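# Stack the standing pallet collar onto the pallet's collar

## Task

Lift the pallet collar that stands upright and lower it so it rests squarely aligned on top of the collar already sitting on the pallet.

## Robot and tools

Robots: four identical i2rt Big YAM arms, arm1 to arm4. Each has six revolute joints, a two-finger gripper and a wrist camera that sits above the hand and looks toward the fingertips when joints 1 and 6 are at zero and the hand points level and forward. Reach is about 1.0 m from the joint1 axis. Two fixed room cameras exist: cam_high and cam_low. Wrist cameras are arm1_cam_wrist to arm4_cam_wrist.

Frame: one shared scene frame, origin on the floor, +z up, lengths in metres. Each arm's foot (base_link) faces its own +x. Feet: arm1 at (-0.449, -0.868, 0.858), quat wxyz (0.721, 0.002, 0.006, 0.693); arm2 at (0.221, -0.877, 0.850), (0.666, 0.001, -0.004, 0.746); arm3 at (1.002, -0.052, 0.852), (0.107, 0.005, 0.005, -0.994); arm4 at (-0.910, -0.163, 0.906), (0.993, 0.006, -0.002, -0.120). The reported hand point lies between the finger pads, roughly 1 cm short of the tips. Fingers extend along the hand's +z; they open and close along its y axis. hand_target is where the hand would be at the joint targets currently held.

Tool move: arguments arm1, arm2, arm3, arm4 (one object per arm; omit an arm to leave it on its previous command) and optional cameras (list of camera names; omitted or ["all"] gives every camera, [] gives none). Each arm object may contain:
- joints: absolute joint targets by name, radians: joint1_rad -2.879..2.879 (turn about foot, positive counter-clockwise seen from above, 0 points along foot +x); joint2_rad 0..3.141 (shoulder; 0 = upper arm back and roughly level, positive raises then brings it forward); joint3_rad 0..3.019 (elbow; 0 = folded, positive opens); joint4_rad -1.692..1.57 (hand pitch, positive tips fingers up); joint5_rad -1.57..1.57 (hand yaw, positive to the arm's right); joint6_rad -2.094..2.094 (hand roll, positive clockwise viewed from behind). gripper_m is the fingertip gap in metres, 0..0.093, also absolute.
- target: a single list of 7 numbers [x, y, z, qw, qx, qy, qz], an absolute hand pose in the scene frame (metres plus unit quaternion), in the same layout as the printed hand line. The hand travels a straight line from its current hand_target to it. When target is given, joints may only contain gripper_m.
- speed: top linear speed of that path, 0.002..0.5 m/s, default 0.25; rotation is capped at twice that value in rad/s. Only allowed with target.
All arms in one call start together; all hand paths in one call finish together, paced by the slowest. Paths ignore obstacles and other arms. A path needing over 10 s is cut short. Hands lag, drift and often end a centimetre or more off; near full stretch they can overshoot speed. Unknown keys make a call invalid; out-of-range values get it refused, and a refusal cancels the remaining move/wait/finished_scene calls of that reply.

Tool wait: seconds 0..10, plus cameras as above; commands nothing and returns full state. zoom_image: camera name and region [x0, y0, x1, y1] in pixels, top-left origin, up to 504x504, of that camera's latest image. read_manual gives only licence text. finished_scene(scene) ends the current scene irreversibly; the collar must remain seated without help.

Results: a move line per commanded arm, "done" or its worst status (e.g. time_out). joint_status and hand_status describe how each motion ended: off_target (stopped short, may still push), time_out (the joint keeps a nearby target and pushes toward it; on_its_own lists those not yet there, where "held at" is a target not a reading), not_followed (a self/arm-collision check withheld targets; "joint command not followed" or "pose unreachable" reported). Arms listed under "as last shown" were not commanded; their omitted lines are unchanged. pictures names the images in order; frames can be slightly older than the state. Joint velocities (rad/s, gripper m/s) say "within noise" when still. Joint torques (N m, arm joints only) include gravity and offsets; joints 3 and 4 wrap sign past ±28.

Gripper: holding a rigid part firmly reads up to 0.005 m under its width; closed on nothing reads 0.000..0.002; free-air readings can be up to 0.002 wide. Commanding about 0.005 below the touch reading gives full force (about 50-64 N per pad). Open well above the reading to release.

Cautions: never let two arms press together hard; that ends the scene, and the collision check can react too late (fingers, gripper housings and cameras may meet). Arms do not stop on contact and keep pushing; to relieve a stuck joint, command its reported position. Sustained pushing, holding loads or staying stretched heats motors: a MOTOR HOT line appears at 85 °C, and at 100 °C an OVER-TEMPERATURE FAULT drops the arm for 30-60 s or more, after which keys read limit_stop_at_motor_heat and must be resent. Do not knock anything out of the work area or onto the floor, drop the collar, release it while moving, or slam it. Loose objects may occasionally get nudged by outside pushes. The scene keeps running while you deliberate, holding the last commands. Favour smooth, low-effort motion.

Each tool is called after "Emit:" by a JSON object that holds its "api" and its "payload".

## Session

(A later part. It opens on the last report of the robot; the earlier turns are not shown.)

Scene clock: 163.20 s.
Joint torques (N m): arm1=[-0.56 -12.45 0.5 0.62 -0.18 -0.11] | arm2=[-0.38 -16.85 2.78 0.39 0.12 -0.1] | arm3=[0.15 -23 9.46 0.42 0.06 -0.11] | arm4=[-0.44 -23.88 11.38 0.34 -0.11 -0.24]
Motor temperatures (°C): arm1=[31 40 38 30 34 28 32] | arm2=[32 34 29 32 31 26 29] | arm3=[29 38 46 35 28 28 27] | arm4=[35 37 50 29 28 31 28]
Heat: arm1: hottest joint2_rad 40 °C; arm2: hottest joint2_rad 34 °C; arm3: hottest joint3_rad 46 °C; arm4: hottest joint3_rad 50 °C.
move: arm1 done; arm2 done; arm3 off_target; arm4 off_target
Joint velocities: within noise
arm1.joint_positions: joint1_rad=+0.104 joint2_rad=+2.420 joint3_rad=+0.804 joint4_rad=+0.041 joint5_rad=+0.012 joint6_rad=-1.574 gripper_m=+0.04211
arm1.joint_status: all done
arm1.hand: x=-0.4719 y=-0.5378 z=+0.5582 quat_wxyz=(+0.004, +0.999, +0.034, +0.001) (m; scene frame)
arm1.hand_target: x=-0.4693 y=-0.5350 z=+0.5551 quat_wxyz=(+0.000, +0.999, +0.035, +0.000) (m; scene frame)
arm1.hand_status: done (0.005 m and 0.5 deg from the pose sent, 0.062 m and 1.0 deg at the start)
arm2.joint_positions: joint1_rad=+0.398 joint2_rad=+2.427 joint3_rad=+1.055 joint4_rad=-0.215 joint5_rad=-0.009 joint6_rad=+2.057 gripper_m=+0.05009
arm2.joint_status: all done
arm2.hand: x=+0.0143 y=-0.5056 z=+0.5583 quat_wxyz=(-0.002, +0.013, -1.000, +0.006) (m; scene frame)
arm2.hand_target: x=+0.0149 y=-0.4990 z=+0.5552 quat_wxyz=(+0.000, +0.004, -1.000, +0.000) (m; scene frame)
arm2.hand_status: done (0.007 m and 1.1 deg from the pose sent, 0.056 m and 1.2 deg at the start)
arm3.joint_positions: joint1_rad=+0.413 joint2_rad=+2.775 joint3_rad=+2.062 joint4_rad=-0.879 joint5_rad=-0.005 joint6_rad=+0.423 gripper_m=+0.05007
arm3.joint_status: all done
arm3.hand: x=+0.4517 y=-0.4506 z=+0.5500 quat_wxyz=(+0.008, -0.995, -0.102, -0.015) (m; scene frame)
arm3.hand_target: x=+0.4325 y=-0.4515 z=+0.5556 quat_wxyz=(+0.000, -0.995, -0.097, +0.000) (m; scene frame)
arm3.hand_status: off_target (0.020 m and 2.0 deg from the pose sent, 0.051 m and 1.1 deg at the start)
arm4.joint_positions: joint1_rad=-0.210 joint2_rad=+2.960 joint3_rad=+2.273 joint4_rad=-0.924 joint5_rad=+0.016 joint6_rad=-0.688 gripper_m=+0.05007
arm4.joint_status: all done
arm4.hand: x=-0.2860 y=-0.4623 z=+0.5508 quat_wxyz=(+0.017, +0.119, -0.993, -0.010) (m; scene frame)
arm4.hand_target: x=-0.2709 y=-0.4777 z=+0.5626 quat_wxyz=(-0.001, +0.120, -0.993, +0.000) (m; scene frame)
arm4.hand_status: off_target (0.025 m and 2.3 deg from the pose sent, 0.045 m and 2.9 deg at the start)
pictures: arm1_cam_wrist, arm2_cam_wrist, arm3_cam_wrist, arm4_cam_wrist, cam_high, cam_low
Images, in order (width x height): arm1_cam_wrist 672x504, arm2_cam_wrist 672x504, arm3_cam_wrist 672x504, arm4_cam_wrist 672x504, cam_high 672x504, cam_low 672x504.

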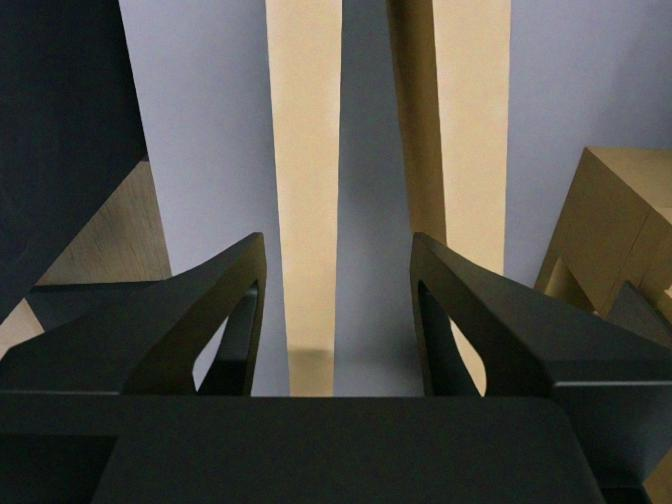

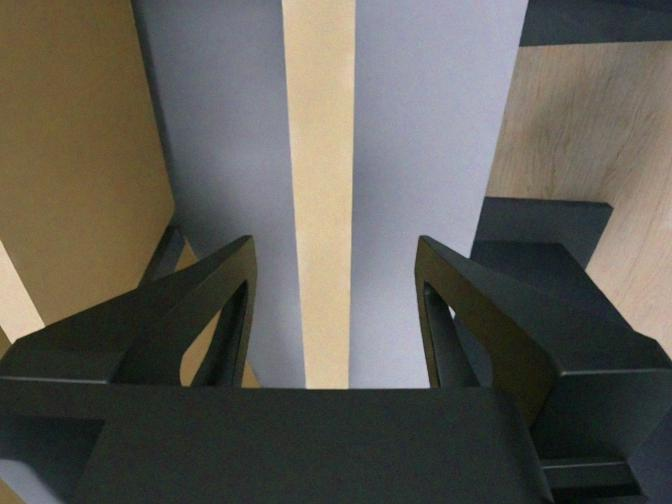

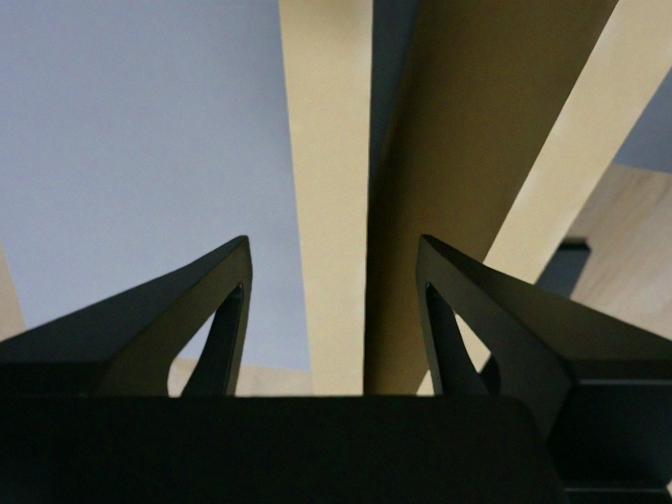

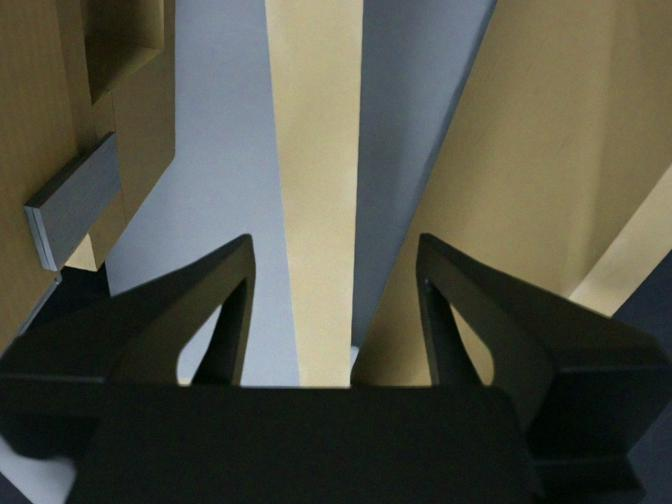

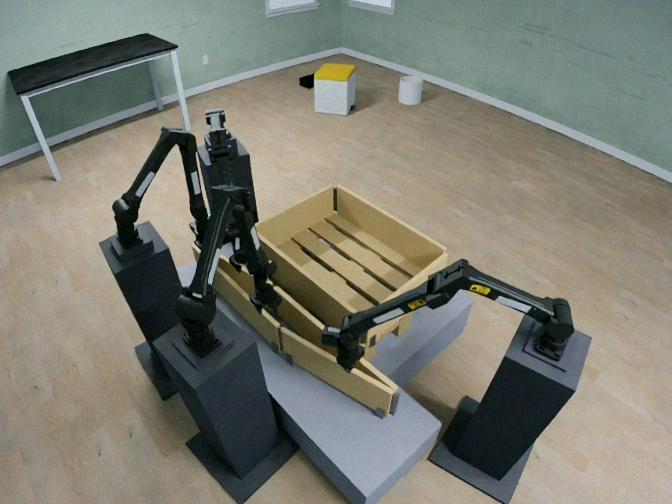

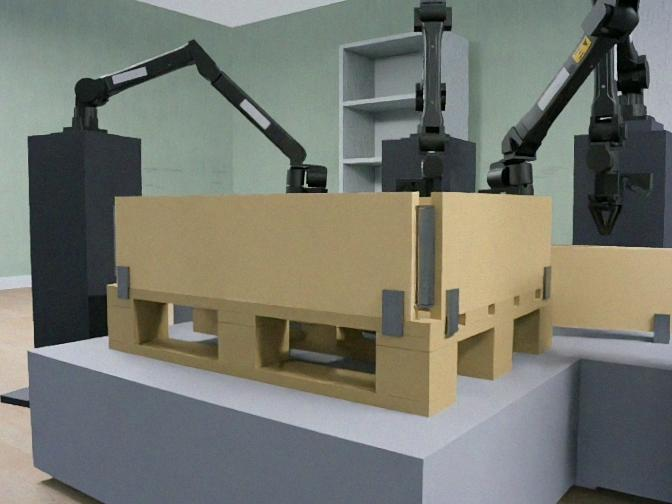

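Emit:
{"api": "move", "payload": {"arm1": {"target":[-0.469,-0.549,0.507,0,0.9997,0.024,0]}, "arm2": {"target":[0.015,-0.493,0.507,0,-0.005,1,0]}, "arm3": {"target":[0.432,-0.453,0.512,0,0.994,0.109,0]}, "arm4": {"target":[-0.27,-0.471,0.519,0,-0.12,0.9927,0]}}}

Scene clock: 173.77 s.
Joint torques (N m): arm1=[-0.56 -12.69 -0.58 0.62 -0.15 0.12] | arm2=[-0.38 -17.44 2.19 0.44 0.12 -0.16] | arm3=[0.21 -22.89 9.44 0.32 0.08 -0.23] | arm4=[0.44 -23.77 11.38 0.43 -0.09 -0.14]
Motor temperatures (°C): arm1=[31 40 37 30 33 28 32] | arm2=[32 34 29 32 31 26 29] | arm3=[29 40 45 35 28 28 27] | arm4=[35 36 49 29 28 31 28]
Heat: arm1: hottest joint2_rad 40 °C; arm2: hottest joint2_rad 34 °C; arm3: hottest joint3_rad 45 °C; arm4: hottest joint3_rad 49 °C.
move: arm1 done; arm2 done; arm3 off_target; arm4 off_target
Joint velocities: within noise
arm1.joint_positions: joint1_rad=+0.104 joint2_rad=+2.574 joint3_rad=+0.851 joint4_rad=+0.145 joint5_rad=+0.012 joint6_rad=-1.574 gripper_m=+0.04211
arm1.joint_status: not commanded
arm1.hand: x=-0.4715 y=-0.5526 z=+0.5095 quat_wxyz=(+0.006, +0.999, +0.034, +0.001) (m; scene frame)
arm1.hand_target: x=-0.4690 y=-0.5492 z=+0.5070 quat_wxyz=(+0.000, +1.000, +0.025, +0.000) (m; scene frame)
arm1.hand_status: done (0.005 m and 1.3 deg from the pose sent, 0.053 m and 1.3 deg at the start)
arm2.joint_positions: joint1_rad=+0.392 joint2_rad=+2.559 joint3_rad=+1.142 joint4_rad=-0.170 joint5_rad=-0.009 joint6_rad=+2.057 gripper_m=+0.05009
arm2.joint_status: not commanded
arm2.hand: x=+0.0137 y=-0.4985 z=+0.5104 quat_wxyz=(-0.002, +0.010, -1.000, +0.006) (m; scene frame)
arm2.hand_target: x=+0.0150 y=-0.4931 z=+0.5070 quat_wxyz=(+0.000, +0.005, -1.000, +0.000) (m; scene frame)
arm2.hand_status: done (0.007 m and 0.9 deg from the pose sent, 0.053 m and 1.1 deg at the start)
arm3.joint_positions: joint1_rad=+0.413 joint2_rad=+2.872 joint3_rad=+2.146 joint4_rad=-0.857 joint5_rad=-0.005 joint6_rad=+0.421 gripper_m=+0.05006
arm3.joint_status: not commanded
arm3.hand: x=+0.4490 y=-0.4523 z=+0.5088 quat_wxyz=(+0.006, -0.995, -0.103, -0.012) (m; scene frame)
arm3.hand_target: x=+0.4323 y=-0.4527 z=+0.5125 quat_wxyz=(+0.000, -0.995, -0.104, +0.001) (m; scene frame)
arm3.hand_status: off_target (0.017 m and 1.7 deg from the pose sent, 0.043 m and 2.1 deg at the start)
arm4.joint_positions: joint1_rad=-0.210 joint2_rad=+3.070 joint3_rad=+2.377 joint4_rad=-0.924 joint5_rad=+0.016 joint6_rad=-0.688 gripper_m=+0.05007
arm4.joint_status: not commanded
arm4.hand: x=-0.2902 y=-0.4596 z=+0.5068 quat_wxyz=(+0.020, +0.119, -0.993, -0.011) (m; scene frame)
arm4.hand_target: x=-0.2709 y=-0.4706 z=+0.5199 quat_wxyz=(+0.000, +0.120, -0.993, +0.000) (m; scene frame)
arm4.hand_status: off_target (0.026 m and 2.6 deg from the pose sent, 0.037 m and 2.3 deg at the start)
pictures: arm1_cam_wrist, arm2_cam_wrist, arm3_cam_wrist, arm4_cam_wrist, cam_high, cam_low
Images, in order (width x height): arm1_cam_wrist 672x504, arm2_cam_wrist 672x504, arm3_cam_wrist 672x504, arm4_cam_wrist 672x504, cam_high 672x504, cam_low 672x504.

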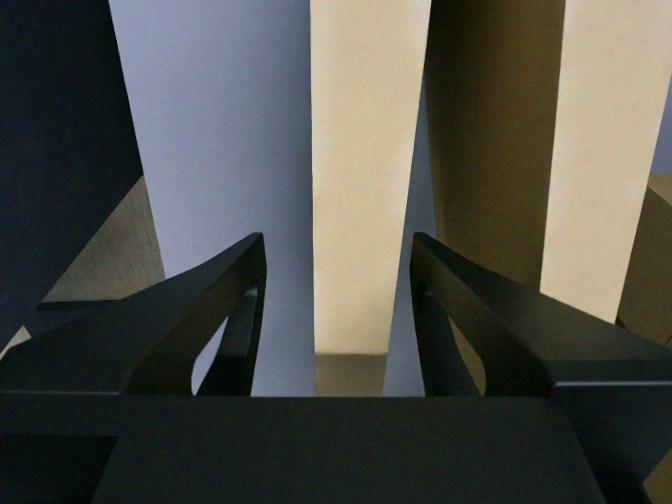

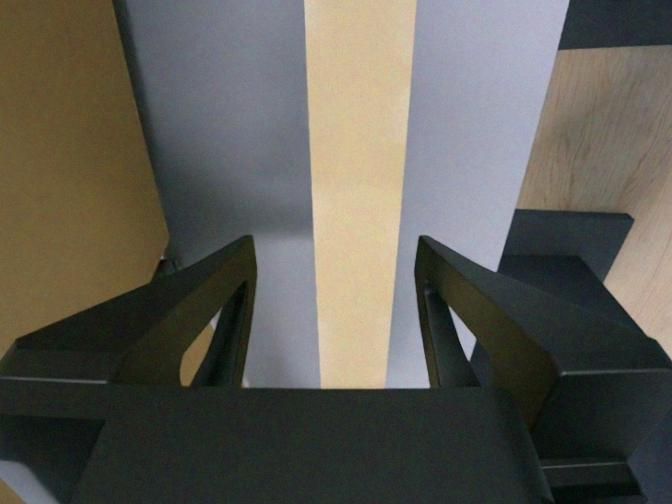

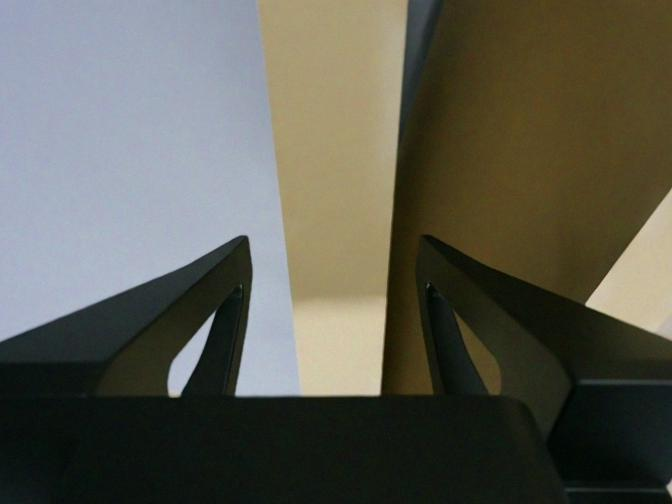

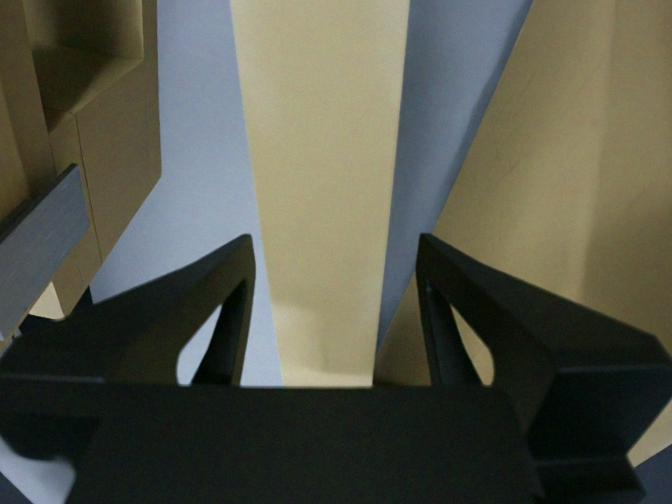

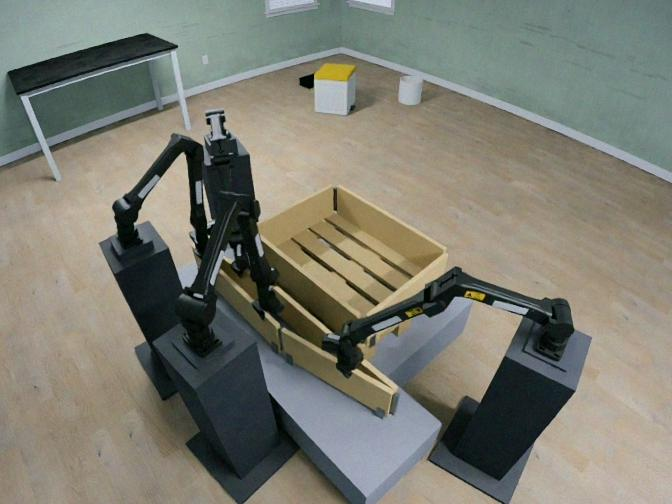

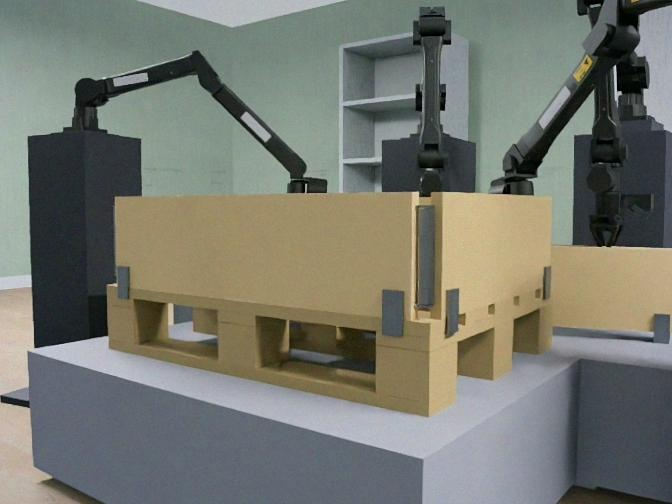

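Emit:
{"api": "move", "payload": {"arm1": {"target":[-0.469,-0.539,0.47,0,0.9997,0.024,0],"joints":{"gripper_m":0.058}}, "arm2": {"target":[0.015,-0.502,0.465,0,-0.003,1,0],"joints":{"gripper_m":0.06}}, "arm3": {"target":[0.432,-0.453,0.490,0,0.994,0.109,0],"joints":{"gripper_m":0.06}}, "arm4": {"target":[-0.27,-0.4665,0.505,0,-0.12,0.9927,0],"joints":{"gripper_m":0.06}}}}

Scene clock: 184.63 s.
Joint torques (N m): arm1=[-0.79 -12.92 0.16 0.69 -0.15 0.1] | arm2=[0.44 -17.61 1.46 0.4 0.12 -0.05] | arm3=[0.32 -22.53 9.48 0.42 0.06 -0.22] | arm4=[0.73 -23.12 11.52 0.47 -0.11 -0.1]
Motor temperatures (°C): arm1=[31 40 37 30 33 28 32] | arm2=[32 35 28 32 30 26 29] | arm3=[29 41 44 35 28 28 27] | arm4=[35 38 50 29 28 31 28]
Heat: arm1: hottest joint2_rad 40 °C; arm2: hottest joint2_rad 35 °C; arm3: hottest joint3_rad 44 °C; arm4: hottest joint3_rad 50 °C.
move: arm1 off_target; arm2 done; arm3 off_target; arm4 off_target
Joint velocities: within noise
arm1.joint_positions: joint1_rad=+0.104 joint2_rad=+2.676 joint3_rad=+0.936 joint4_rad=+0.150 joint5_rad=+0.012 joint6_rad=-1.582 gripper_m=+0.05787
arm1.joint_status: all done
arm1.hand: x=-0.4721 y=-0.5493 z=+0.4737 quat_wxyz=(+0.012, +0.999, +0.038, +0.001) (m; scene frame)
arm1.hand_target: x=-0.4690 y=-0.5391 z=+0.4703 quat_wxyz=(+0.000, +1.000, +0.028, +0.000) (m; scene frame)
arm1.hand_status: off_target (0.011 m and 2.1 deg from the pose sent, 0.042 m and 1.3 deg at the start)
arm2.joint_positions: joint1_rad=+0.392 joint2_rad=+2.667 joint3_rad=+1.195 joint4_rad=-0.111 joint5_rad=-0.009 joint6_rad=+2.059 gripper_m=+0.05991
arm2.joint_status: all done
arm2.hand: x=+0.0167 y=-0.5034 z=+0.4684 quat_wxyz=(-0.001, +0.009, -1.000, +0.004) (m; scene frame)
arm2.hand_target: x=+0.0149 y=-0.5018 z=+0.4652 quat_wxyz=(+0.000, +0.003, -1.000, +0.000) (m; scene frame)
arm2.hand_status: done (0.004 m and 0.8 deg from the pose sent, 0.046 m and 1.0 deg at the start)
arm3.joint_positions: joint1_rad=+0.413 joint2_rad=+2.922 joint3_rad=+2.197 joint4_rad=-0.857 joint5_rad=-0.005 joint6_rad=+0.412 gripper_m=+0.05994
arm3.joint_status: all done
arm3.hand: x=+0.4475 y=-0.4533 z=+0.4903 quat_wxyz=(+0.005, -0.994, -0.107, -0.011) (m; scene frame)
arm3.hand_target: x=+0.4325 y=-0.4526 z=+0.4904 quat_wxyz=(+0.000, -0.994, -0.109, +0.000) (m; scene frame)
arm3.hand_status: off_target (0.016 m and 1.4 deg from the pose sent, 0.025 m and 1.7 deg at the start)
arm4.joint_positions: joint1_rad=-0.210 joint2_rad=+3.097 joint3_rad=+2.413 joint4_rad=-0.924 joint5_rad=+0.016 joint6_rad=-0.688 gripper_m=+0.05993
arm4.joint_status: all done
arm4.hand: x=-0.2876 y=-0.4608 z=+0.4987 quat_wxyz=(+0.016, +0.119, -0.993, -0.009) (m; scene frame)
arm4.hand_target: x=-0.2707 y=-0.4662 z=+0.5057 quat_wxyz=(+0.000, +0.120, -0.993, +0.000) (m; scene frame)
arm4.hand_status: off_target (0.020 m and 2.1 deg from the pose sent, 0.021 m and 2.6 deg at the start)
pictures: arm1_cam_wrist, arm2_cam_wrist, arm3_cam_wrist, arm4_cam_wrist, cam_high, cam_low
Images, in order (width x height): arm1_cam_wrist 672x504, arm2_cam_wrist 672x504, arm3_cam_wrist 672x504, arm4_cam_wrist 672x504, cam_high 672x504, cam_low 672x504.

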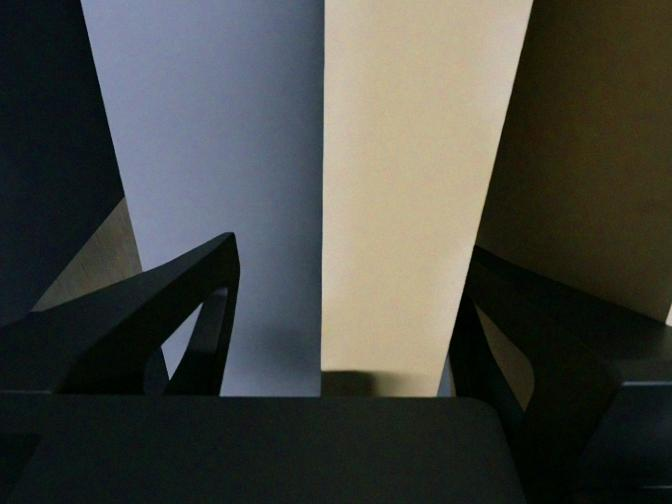

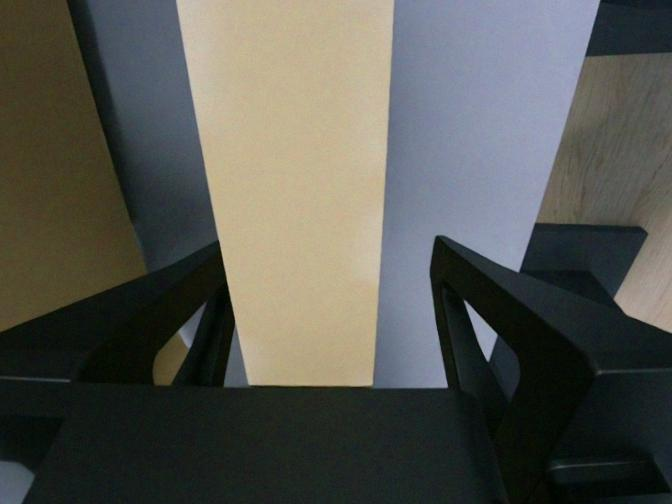

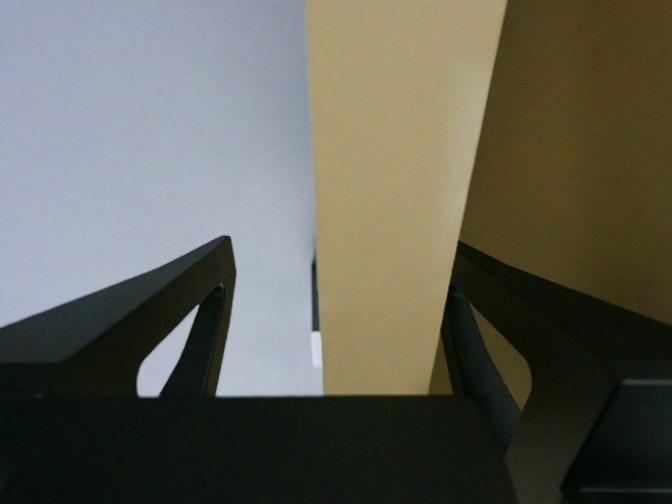

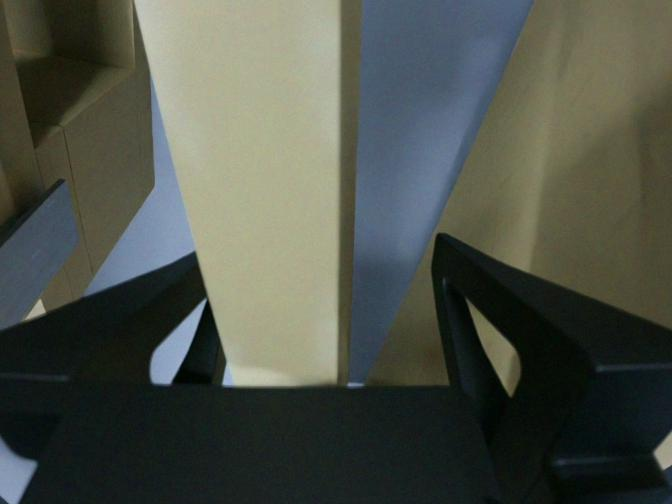

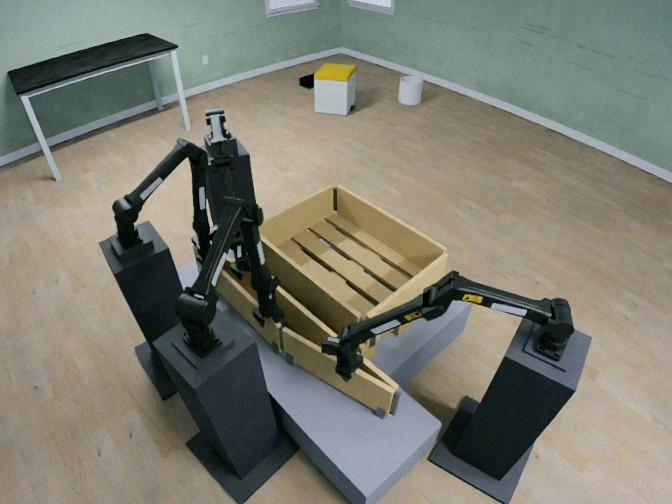

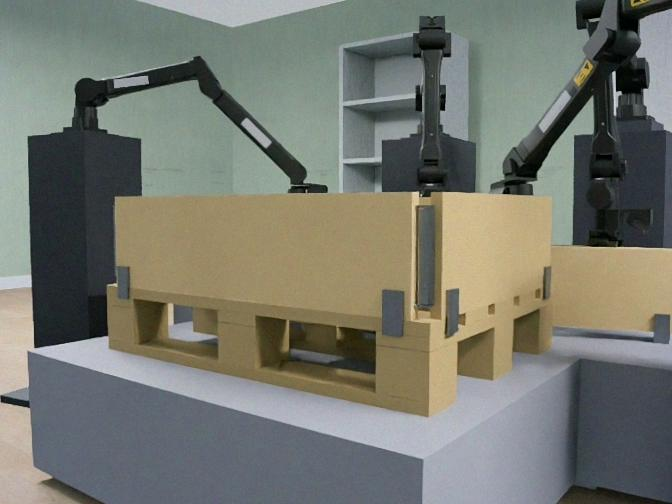

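Emit:
{"api": "move", "payload": {"arm1": {"target":[-0.469,-0.533,0.459,0,0.9997,0.024,0]}, "arm2": {"target":[0.015,-0.502,0.455,0,-0.003,1,0]}, "arm3": {"target":[0.432,-0.447,0.477,0,0.994,0.109,0]}, "arm4": {"target":[-0.27,-0.462,0.492,0,-0.12,0.9927,0]}, "cameras": []}}

Emit:
{"api": "move", "payload": {"arm1": {"joints":{"gripper_m":0.025}}, "arm2": {"joints":{"gripper_m":0.025}}, "arm3": {"joints":{"gripper_m":0.025}}, "arm4": {"joints":{"gripper_m":0.025}}}}

Scene clock: 192.07 s.
Joint torques (N m): arm1=[-0.91 -13.33 0.47 0.32 -0.15 0.16] | arm2=[0.44 -16.91 1.63 0.42 0.12 -0.04] | arm3=[0.09 -22.12 9.39 0.58 0.06 -0.21] | arm4=[1.2 -22.42 10.65 1.01 -0.11 -0.05]
Motor temperatures (°C): arm1=[31 39 36 30 33 27 32] | arm2=[32 34 28 32 30 26 29] | arm3=[29 41 44 35 28 27 27] | arm4=[35 39 50 29 28 31 28]
Heat: arm1: hottest joint2_rad 39 °C; arm2: hottest joint2_rad 34 °C; arm3: hottest joint3_rad 44 °C; arm4: hottest joint3_rad 50 °C.
move: arm1 off_target; arm2 done; arm3 off_target; arm4 off_target
Joint velocities: within noise
arm1.joint_positions: joint1_rad=+0.104 joint2_rad=+2.708 joint3_rad=+0.967 joint4_rad=+0.150 joint5_rad=+0.012 joint6_rad=-1.582 gripper_m=+0.05787
arm1.joint_status: not commanded
arm1.hand: x=-0.4724 y=-0.5472 z=+0.4616 quat_wxyz=(+0.013, +0.999, +0.038, +0.001) (m; scene frame)
arm1.hand_target: x=-0.4689 y=-0.5332 z=+0.4594 quat_wxyz=(+0.000, +1.000, +0.024, +0.000) (m; scene frame)
arm1.hand_status: off_target (0.015 m and 2.2 deg from the pose sent, 0.022 m and 2.1 deg at the start)
arm2.joint_positions: joint1_rad=+0.392 joint2_rad=+2.685 joint3_rad=+1.211 joint4_rad=-0.104 joint5_rad=-0.009 joint6_rad=+2.060 gripper_m=+0.05991
arm2.joint_status: not commanded
arm2.hand: x=+0.0155 y=-0.5012 z=+0.4618 quat_wxyz=(+0.000, +0.008, -1.000, +0.002) (m; scene frame)
arm2.hand_target: x=+0.0151 y=-0.5022 z=+0.4551 quat_wxyz=(+0.000, +0.003, -1.000, +0.000) (m; scene frame)
arm2.hand_status: done (0.007 m and 0.6 deg from the pose sent, 0.014 m and 0.8 deg at the start)
arm3.joint_positions: joint1_rad=+0.408 joint2_rad=+2.942 joint3_rad=+2.206 joint4_rad=-0.848 joint5_rad=-0.005 joint6_rad=+0.404 gripper_m=+0.05994
arm3.joint_status: not commanded
arm3.hand: x=+0.4481 y=-0.4486 z=+0.4794 quat_wxyz=(+0.006, -0.994, -0.109, -0.012) (m; scene frame)
arm3.hand_target: x=+0.4323 y=-0.4466 z=+0.4776 quat_wxyz=(+0.000, -0.994, -0.109, +0.001) (m; scene frame)
arm3.hand_status: off_target (0.016 m and 1.5 deg from the pose sent, 0.021 m and 1.4 deg at the start)
arm4.joint_positions: joint1_rad=-0.210 joint2_rad=+3.104 joint3_rad=+2.422 joint4_rad=-0.904 joint5_rad=+0.016 joint6_rad=-0.688 gripper_m=+0.05993
arm4.joint_status: not commanded
arm4.hand: x=-0.2825 y=-0.4632 z=+0.4966 quat_wxyz=(+0.007, +0.119, -0.993, -0.003) (m; scene frame)
arm4.hand_target: x=-0.2708 y=-0.4616 z=+0.4930 quat_wxyz=(-0.007, +0.120, -0.993, +0.004) (m; scene frame)
arm4.hand_status: off_target (0.013 m and 0.9 deg from the pose sent, 0.019 m and 2.1 deg at the start; a joint's target at an end of its range on 24 of 32 steps)
pictures: none
No camera images: "cameras" was empty.

Scene clock: 193.27 s.
Joint torques (N m): arm1=[-0.91 -13.63 -0.17 0.36 -0.15 0.12] | arm2=[0.44 -16.97 1.66 0.42 0.12 -0.05] | arm3=[0.09 -22.07 9.44 0.59 0.05 -0.22] | arm4=[1.14 -22.3 10.63 0.99 0.02 -0.05]
Motor temperatures (°C): arm1=[31 39 36 30 33 27 32] | arm2=[32 34 28 32 30 26 29] | arm3=[29 41 44 35 28 27 27] | arm4=[35 38 50 29 28 31 28]
Heat: arm1: hottest joint2_rad 39 °C; arm2: hottest joint2_rad 34 °C; arm3: hottest joint3_rad 44 °C; arm4: hottest joint3_rad 50 °C.
move: arm1 done; arm2 done; arm3 done; arm4 done
Joint velocities: within noise
arm1.joint_positions: joint1_rad=+0.104 joint2_rad=+2.708 joint3_rad=+0.976 joint4_rad=+0.150 joint5_rad=+0.012 joint6_rad=-1.577 gripper_m=+0.02513
arm1.joint_status: all done
arm1.hand: x=-0.4728 y=-0.5412 z=+0.4610 quat_wxyz=(+0.008, +0.999, +0.036, +0.001) (m; scene frame)
arm1.hand_target: x=-0.4690 y=-0.5332 z=+0.4594 quat_wxyz=(+0.000, +1.000, +0.024, +0.000) (m; scene frame)
arm1.hand_status: not commanded
arm2.joint_positions: joint1_rad=+0.392 joint2_rad=+2.685 joint3_rad=+1.211 joint4_rad=-0.104 joint5_rad=-0.009 joint6_rad=+2.060 gripper_m=+0.02509
arm2.joint_status: all done
arm2.hand: x=+0.0155 y=-0.5012 z=+0.4618 quat_wxyz=(+0.000, +0.008, -1.000, +0.002) (m; scene frame)
arm2.hand_target: x=+0.0152 y=-0.5023 z=+0.4551 quat_wxyz=(+0.000, +0.003, -1.000, +0.000) (m; scene frame)
arm2.hand_status: not commanded
arm3.joint_positions: joint1_rad=+0.408 joint2_rad=+2.942 joint3_rad=+2.206 joint4_rad=-0.848 joint5_rad=-0.005 joint6_rad=+0.404 gripper_m=+0.02506
arm3.joint_status: all done
arm3.hand: x=+0.4481 y=-0.4486 z=+0.4794 quat_wxyz=(+0.006, -0.994, -0.109, -0.012) (m; scene frame)
arm3.hand_target: x=+0.4324 y=-0.4466 z=+0.4776 quat_wxyz=(+0.000, -0.994, -0.109, +0.001) (m; scene frame)
arm3.hand_status: not commanded
arm4.joint_positions: joint1_rad=-0.207 joint2_rad=+3.104 joint3_rad=+2.422 joint4_rad=-0.904 joint5_rad=+0.003 joint6_rad=-0.688 gripper_m=+0.02508
arm4.joint_status: all done
arm4.hand: x=-0.2808 y=-0.4596 z=+0.4967 quat_wxyz=(+0.004, +0.120, -0.993, -0.008) (m; scene frame)
arm4.hand_target: x=-0.2702 y=-0.4601 z=+0.4930 quat_wxyz=(-0.009, +0.120, -0.993, +0.000) (m; scene frame)
arm4.hand_status: not commanded
pictures: arm1_cam_wrist, arm2_cam_wrist, arm3_cam_wrist, arm4_cam_wrist, cam_high, cam_low
Images, in order (width x height): arm1_cam_wrist 672x504, arm2_cam_wrist 672x504, arm3_cam_wrist 672x504, arm4_cam_wrist 672x504, cam_high 672x504, cam_low 672x504.

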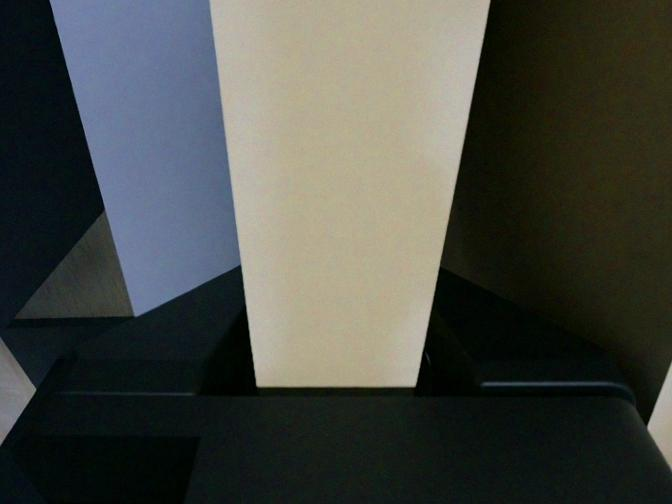

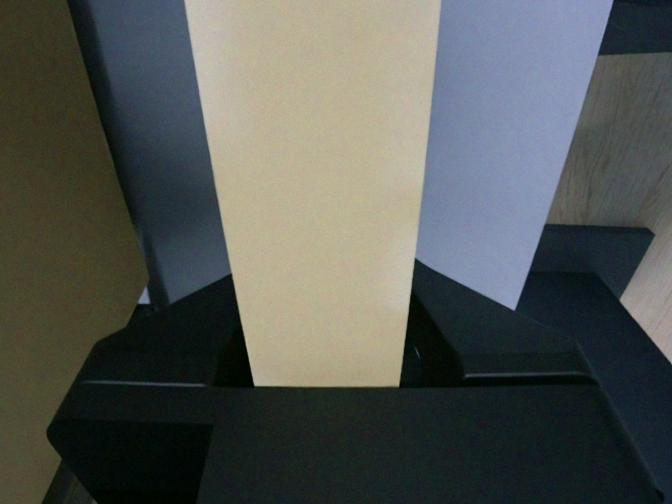

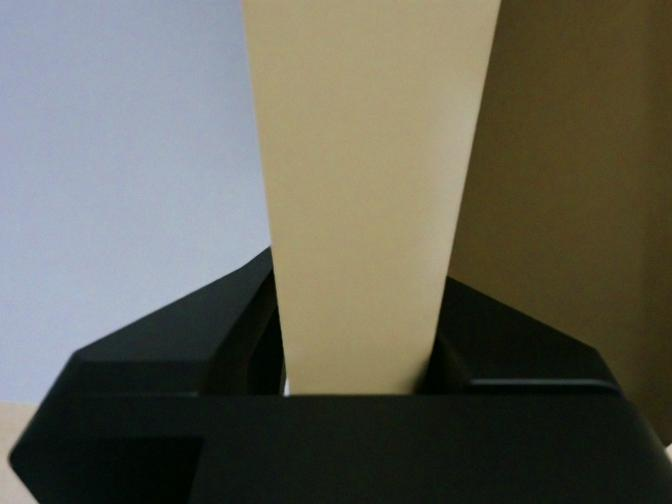

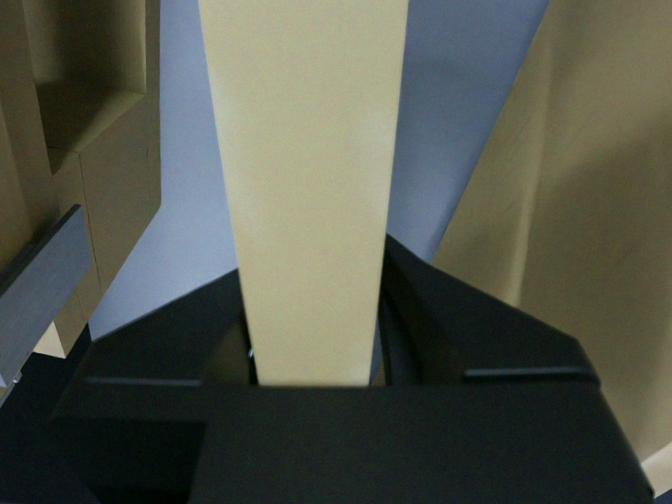

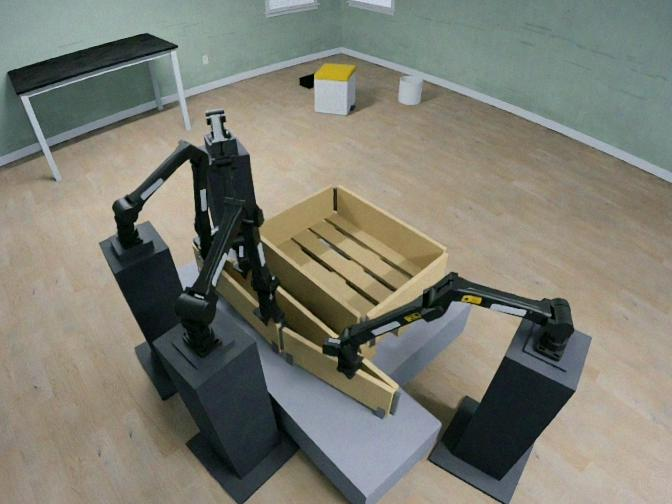

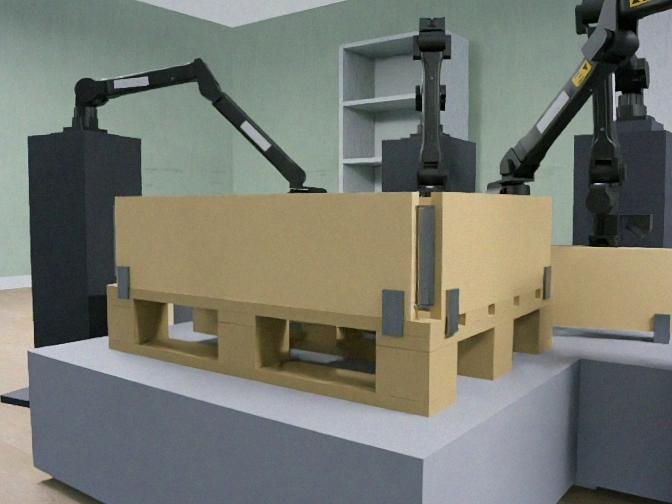

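Emit:
{"api": "move", "payload": {"arm1": {"joints":{"gripper_m":0.008}}, "arm2": {"joints":{"gripper_m":0.008}}, "arm3": {"joints":{"gripper_m":0.008}}, "arm4": {"joints":{"gripper_m":0.008}}, "cameras": ["arm3_cam_wrist"]}}

Scene clock: 196.97 s.
Joint torques (N m): arm1=[-0.85 -13.57 -0.23 0.38 -0.15 0.09] | arm2=[0.21 -16.97 1.57 0.36 0.11 -0.02] | arm3=[0.21 -22.18 9.37 0.57 0.13 -0.2] | arm4=[0.91 -22.3 10.61 0.94 -0.1 -0.17]
Motor temperatures (°C): arm1=[31 39 36 30 33 27 32] | arm2=[32 34 28 32 30 26 29] | arm3=[29 41 45 35 28 27 27] | arm4=[35 38 50 29 28 31 28]
Heat: arm1: hottest joint2_rad 39 °C; arm2: hottest joint2_rad 34 °C; arm3: hottest joint3_rad 45 °C; arm4: hottest joint3_rad 50 °C.
move: arm1 off_target; arm2 off_target; arm3 off_target; arm4 off_target
Joint velocities: arm1=[within noise] | arm2=[-0.015 -0.005 -0.017 0.046 -0.007 0.037 0] | arm3=[within noise] | arm4=[within noise]
arm1.joint_positions: joint1_rad=+0.103 joint2_rad=+2.709 joint3_rad=+0.976 joint4_rad=+0.150 joint5_rad=+0.012 joint6_rad=-1.565 gripper_m=+0.01826
arm1.joint_status: gripper_m off_target (ended at +0.01829, target +0.00800)
arm1.hand: x=-0.4726 y=-0.5416 z=+0.4607 quat_wxyz=(+0.008, +1.000, +0.030, +0.001) (m; scene frame)
arm1.hand_target: x=-0.4689 y=-0.5332 z=+0.4594 quat_wxyz=(+0.000, +1.000, +0.019, +0.000) (m; scene frame)
arm1.hand_status: not commanded
arm2.joint_positions: joint1_rad=+0.395 joint2_rad=+2.685 joint3_rad=+1.212 joint4_rad=-0.103 joint5_rad=+0.000 joint6_rad=+2.057 gripper_m=+0.01925
arm2.joint_status: gripper_m off_target (ended at +0.01928, target +0.00800)
arm2.hand: x=+0.0154 y=-0.5000 z=+0.4618 quat_wxyz=(-0.003, +0.011, -1.000, -0.001) (m; scene frame)
arm2.hand_target: x=+0.0164 y=-0.5015 z=+0.4551 quat_wxyz=(-0.004, +0.003, -1.000, -0.002) (m; scene frame)
arm2.hand_status: not commanded
arm3.joint_positions: joint1_rad=+0.408 joint2_rad=+2.942 joint3_rad=+2.207 joint4_rad=-0.848 joint5_rad=-0.008 joint6_rad=+0.397 gripper_m=+0.01981
arm3.joint_status: gripper_m off_target (ended at +0.01984, target +0.00800)
arm3.hand: x=+0.4481 y=-0.4493 z=+0.4796 quat_wxyz=(+0.004, -0.994, -0.112, -0.012) (m; scene frame)
arm3.hand_target: x=+0.4327 y=-0.4468 z=+0.4776 quat_wxyz=(-0.001, -0.994, -0.112, +0.000) (m; scene frame)
arm3.hand_status: not commanded
arm4.joint_positions: joint1_rad=-0.206 joint2_rad=+3.104 joint3_rad=+2.422 joint4_rad=-0.903 joint5_rad=+0.016 joint6_rad=-0.674 gripper_m=+0.01887
arm4.joint_status: gripper_m off_target (ended at +0.01890, target +0.00800)
arm4.hand: x=-0.2809 y=-0.4607 z=+0.4967 quat_wxyz=(+0.006, +0.114, -0.993, -0.003) (m; scene frame)
arm4.hand_target: x=-0.2709 y=-0.4614 z=+0.4930 quat_wxyz=(-0.006, +0.120, -0.993, +0.004) (m; scene frame)
arm4.hand_status: not commanded
pictures: arm3_cam_wrist
Images, in order (width x height): arm3_cam_wrist 672x504.

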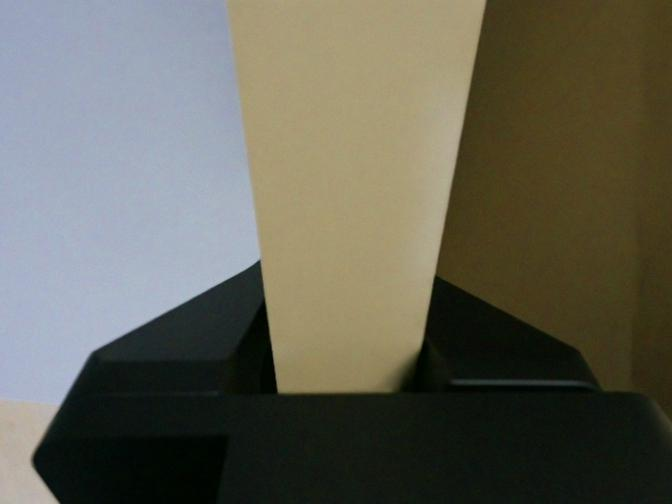

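Emit:
{"api": "move", "payload": {"arm1": {"target":[-0.4707,-0.538,0.52,0,0.9997,0.026,0],"speed":0.06}, "arm2": {"target":[0.016,-0.501,0.52,0,-0.007,1,0],"speed":0.06}, "arm3": {"target":[0.44,-0.448,0.537,0,0.994,0.112,0],"speed":0.06}, "arm4": {"target":[-0.276,-0.461,0.557,0,-0.117,0.9931,0],"speed":0.06}}}

Scene clock: 220.53 s.
Joint torques (N m): arm1=[-0.09 -19.37 -4.1 -0.47 -0.2 0.03] | arm2=[-0.09 -24.7 -1.05 -1.42 -0.06 -0.11] | arm3=[1.08 -30.04 4.75 -1.36 0.13 0.36] | arm4=[-0.91 -28.28 5.82 -0.53 -0.28 -0.01]
Motor temperatures (°C): arm1=[31 40 36 30 33 27 33] | arm2=[32 34 28 32 30 26 30] | arm3=[29 40 45 35 28 27 29] | arm4=[35 36 51 29 28 31 29]
Heat: arm1: hottest joint2_rad 40 °C; arm2: hottest joint2_rad 34 °C; arm3: hottest joint3_rad 45 °C; arm4: hottest joint3_rad 51 °C.
move: arm1 off_target; arm2 off_target; arm3 off_target; arm4 off_target
Joint velocities: within noise
arm1.joint_positions: joint1_rad=+0.102 joint2_rad=+2.619 joint3_rad=+0.895 joint4_rad=+0.130 joint5_rad=+0.014 joint6_rad=-1.565 gripper_m=+0.01826
arm1.joint_status: not commanded
arm1.hand: x=-0.4710 y=-0.5513 z=+0.4934 quat_wxyz=(+0.014, +0.999, +0.029, +0.002) (m; scene frame)
arm1.hand_target: x=-0.4707 y=-0.5385 z=+0.5178 quat_wxyz=(+0.000, +1.000, +0.026, +0.000) (m; scene frame)
arm1.hand_status: off_target (0.030 m and 1.7 deg from the pose sent, 0.059 m and 1.1 deg at the start)
arm2.joint_positions: joint1_rad=+0.395 joint2_rad=+2.616 joint3_rad=+1.134 joint4_rad=-0.100 joint5_rad=-0.013 joint6_rad=+2.056 gripper_m=+0.01925
arm2.joint_status: not commanded
arm2.hand: x=+0.0195 y=-0.5127 z=+0.4869 quat_wxyz=(+0.001, +0.012, -1.000, +0.004) (m; scene frame)
arm2.hand_target: x=+0.0136 y=-0.4996 z=+0.5174 quat_wxyz=(+0.007, +0.007, -1.000, -0.004) (m; scene frame)
arm2.hand_status: off_target (0.035 m and 0.8 deg from the pose sent, 0.058 m and 0.6 deg at the start)
arm3.joint_positions: joint1_rad=+0.403 joint2_rad=+2.888 joint3_rad=+2.110 joint4_rad=-0.776 joint5_rad=-0.008 joint6_rad=+0.341 gripper_m=+0.01986
arm3.joint_status: not commanded
arm3.hand: x=+0.4504 y=-0.4438 z=+0.4886 quat_wxyz=(-0.003, -0.990, -0.138, +0.001) (m; scene frame)
arm3.hand_target: x=+0.4367 y=-0.4503 z=+0.5339 quat_wxyz=(-0.004, -0.993, -0.115, +0.006) (m; scene frame)
arm3.hand_status: off_target (0.050 m and 3.0 deg from the pose sent, 0.058 m and 1.5 deg at the start)
arm4.joint_positions: joint1_rad=-0.187 joint2_rad=+3.011 joint3_rad=+2.270 joint4_rad=-0.841 joint5_rad=+0.022 joint6_rad=-0.696 gripper_m=+0.01887
arm4.joint_status: not commanded
arm4.hand: x=-0.2858 y=-0.4457 z=+0.5155 quat_wxyz=(+0.007, +0.134, -0.991, +0.001) (m; scene frame)
arm4.hand_target: x=-0.2730 y=-0.4627 z=+0.5550 quat_wxyz=(-0.005, +0.122, -0.993, +0.004) (m; scene frame)
arm4.hand_status: off_target (0.045 m and 2.1 deg from the pose sent, 0.061 m and 0.8 deg at the start)
pictures: arm1_cam_wrist, arm2_cam_wrist, arm3_cam_wrist, arm4_cam_wrist, cam_high, cam_low
Images, in order (width x height): arm1_cam_wrist 672x504, arm2_cam_wrist 672x504, arm3_cam_wrist 672x504, arm4_cam_wrist 672x504, cam_high 672x504, cam_low 672x504.

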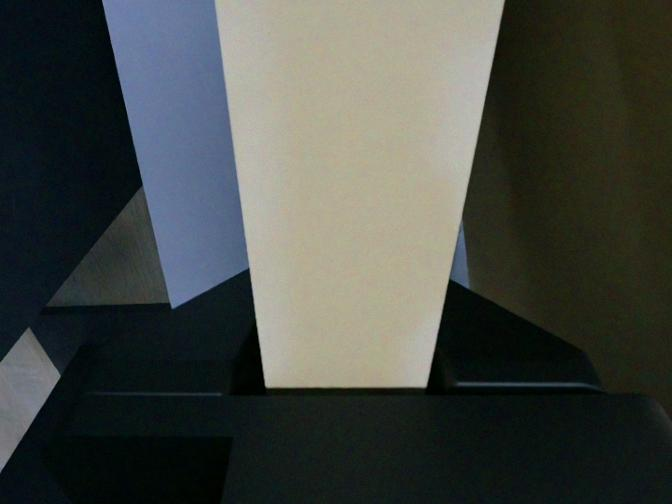

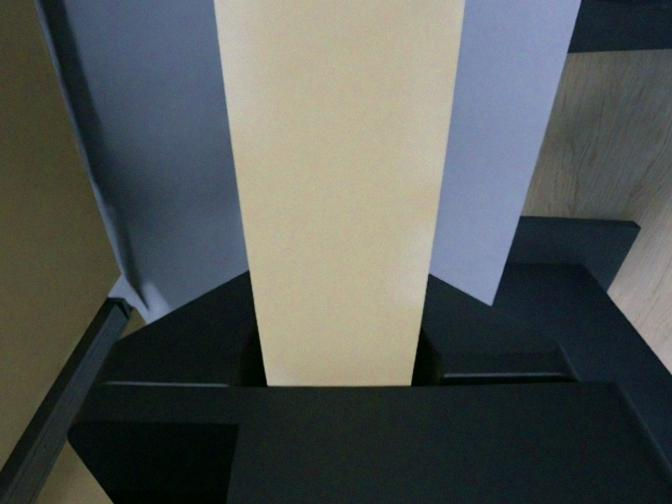

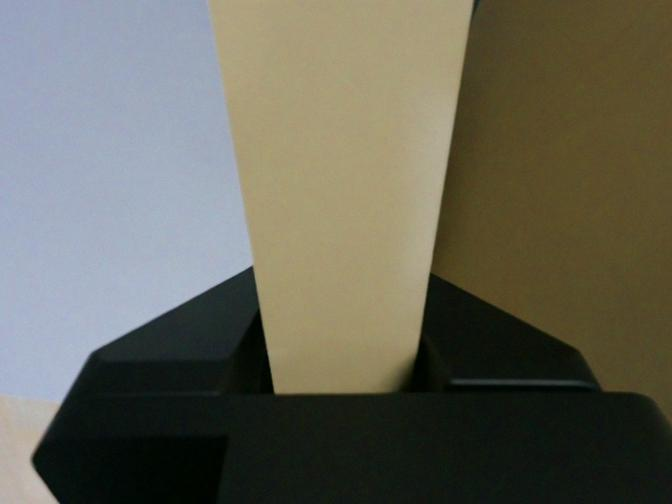

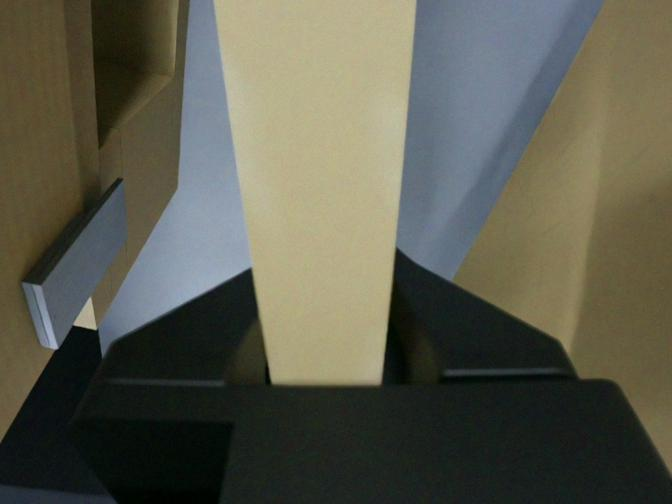

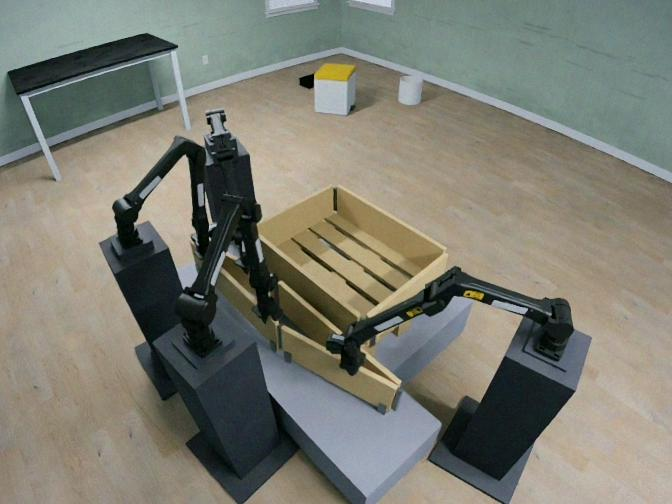

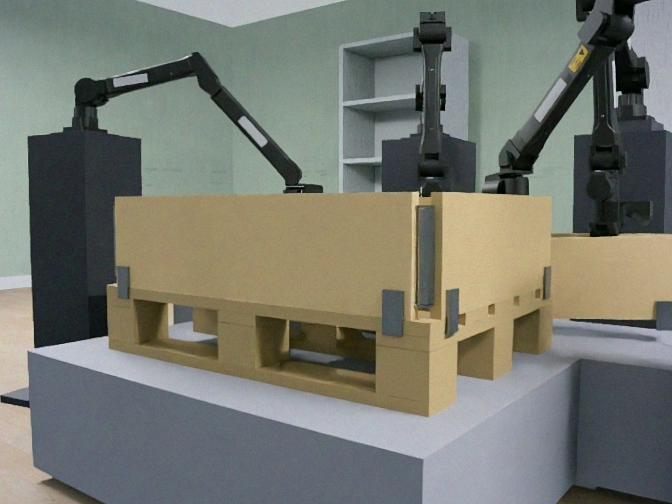

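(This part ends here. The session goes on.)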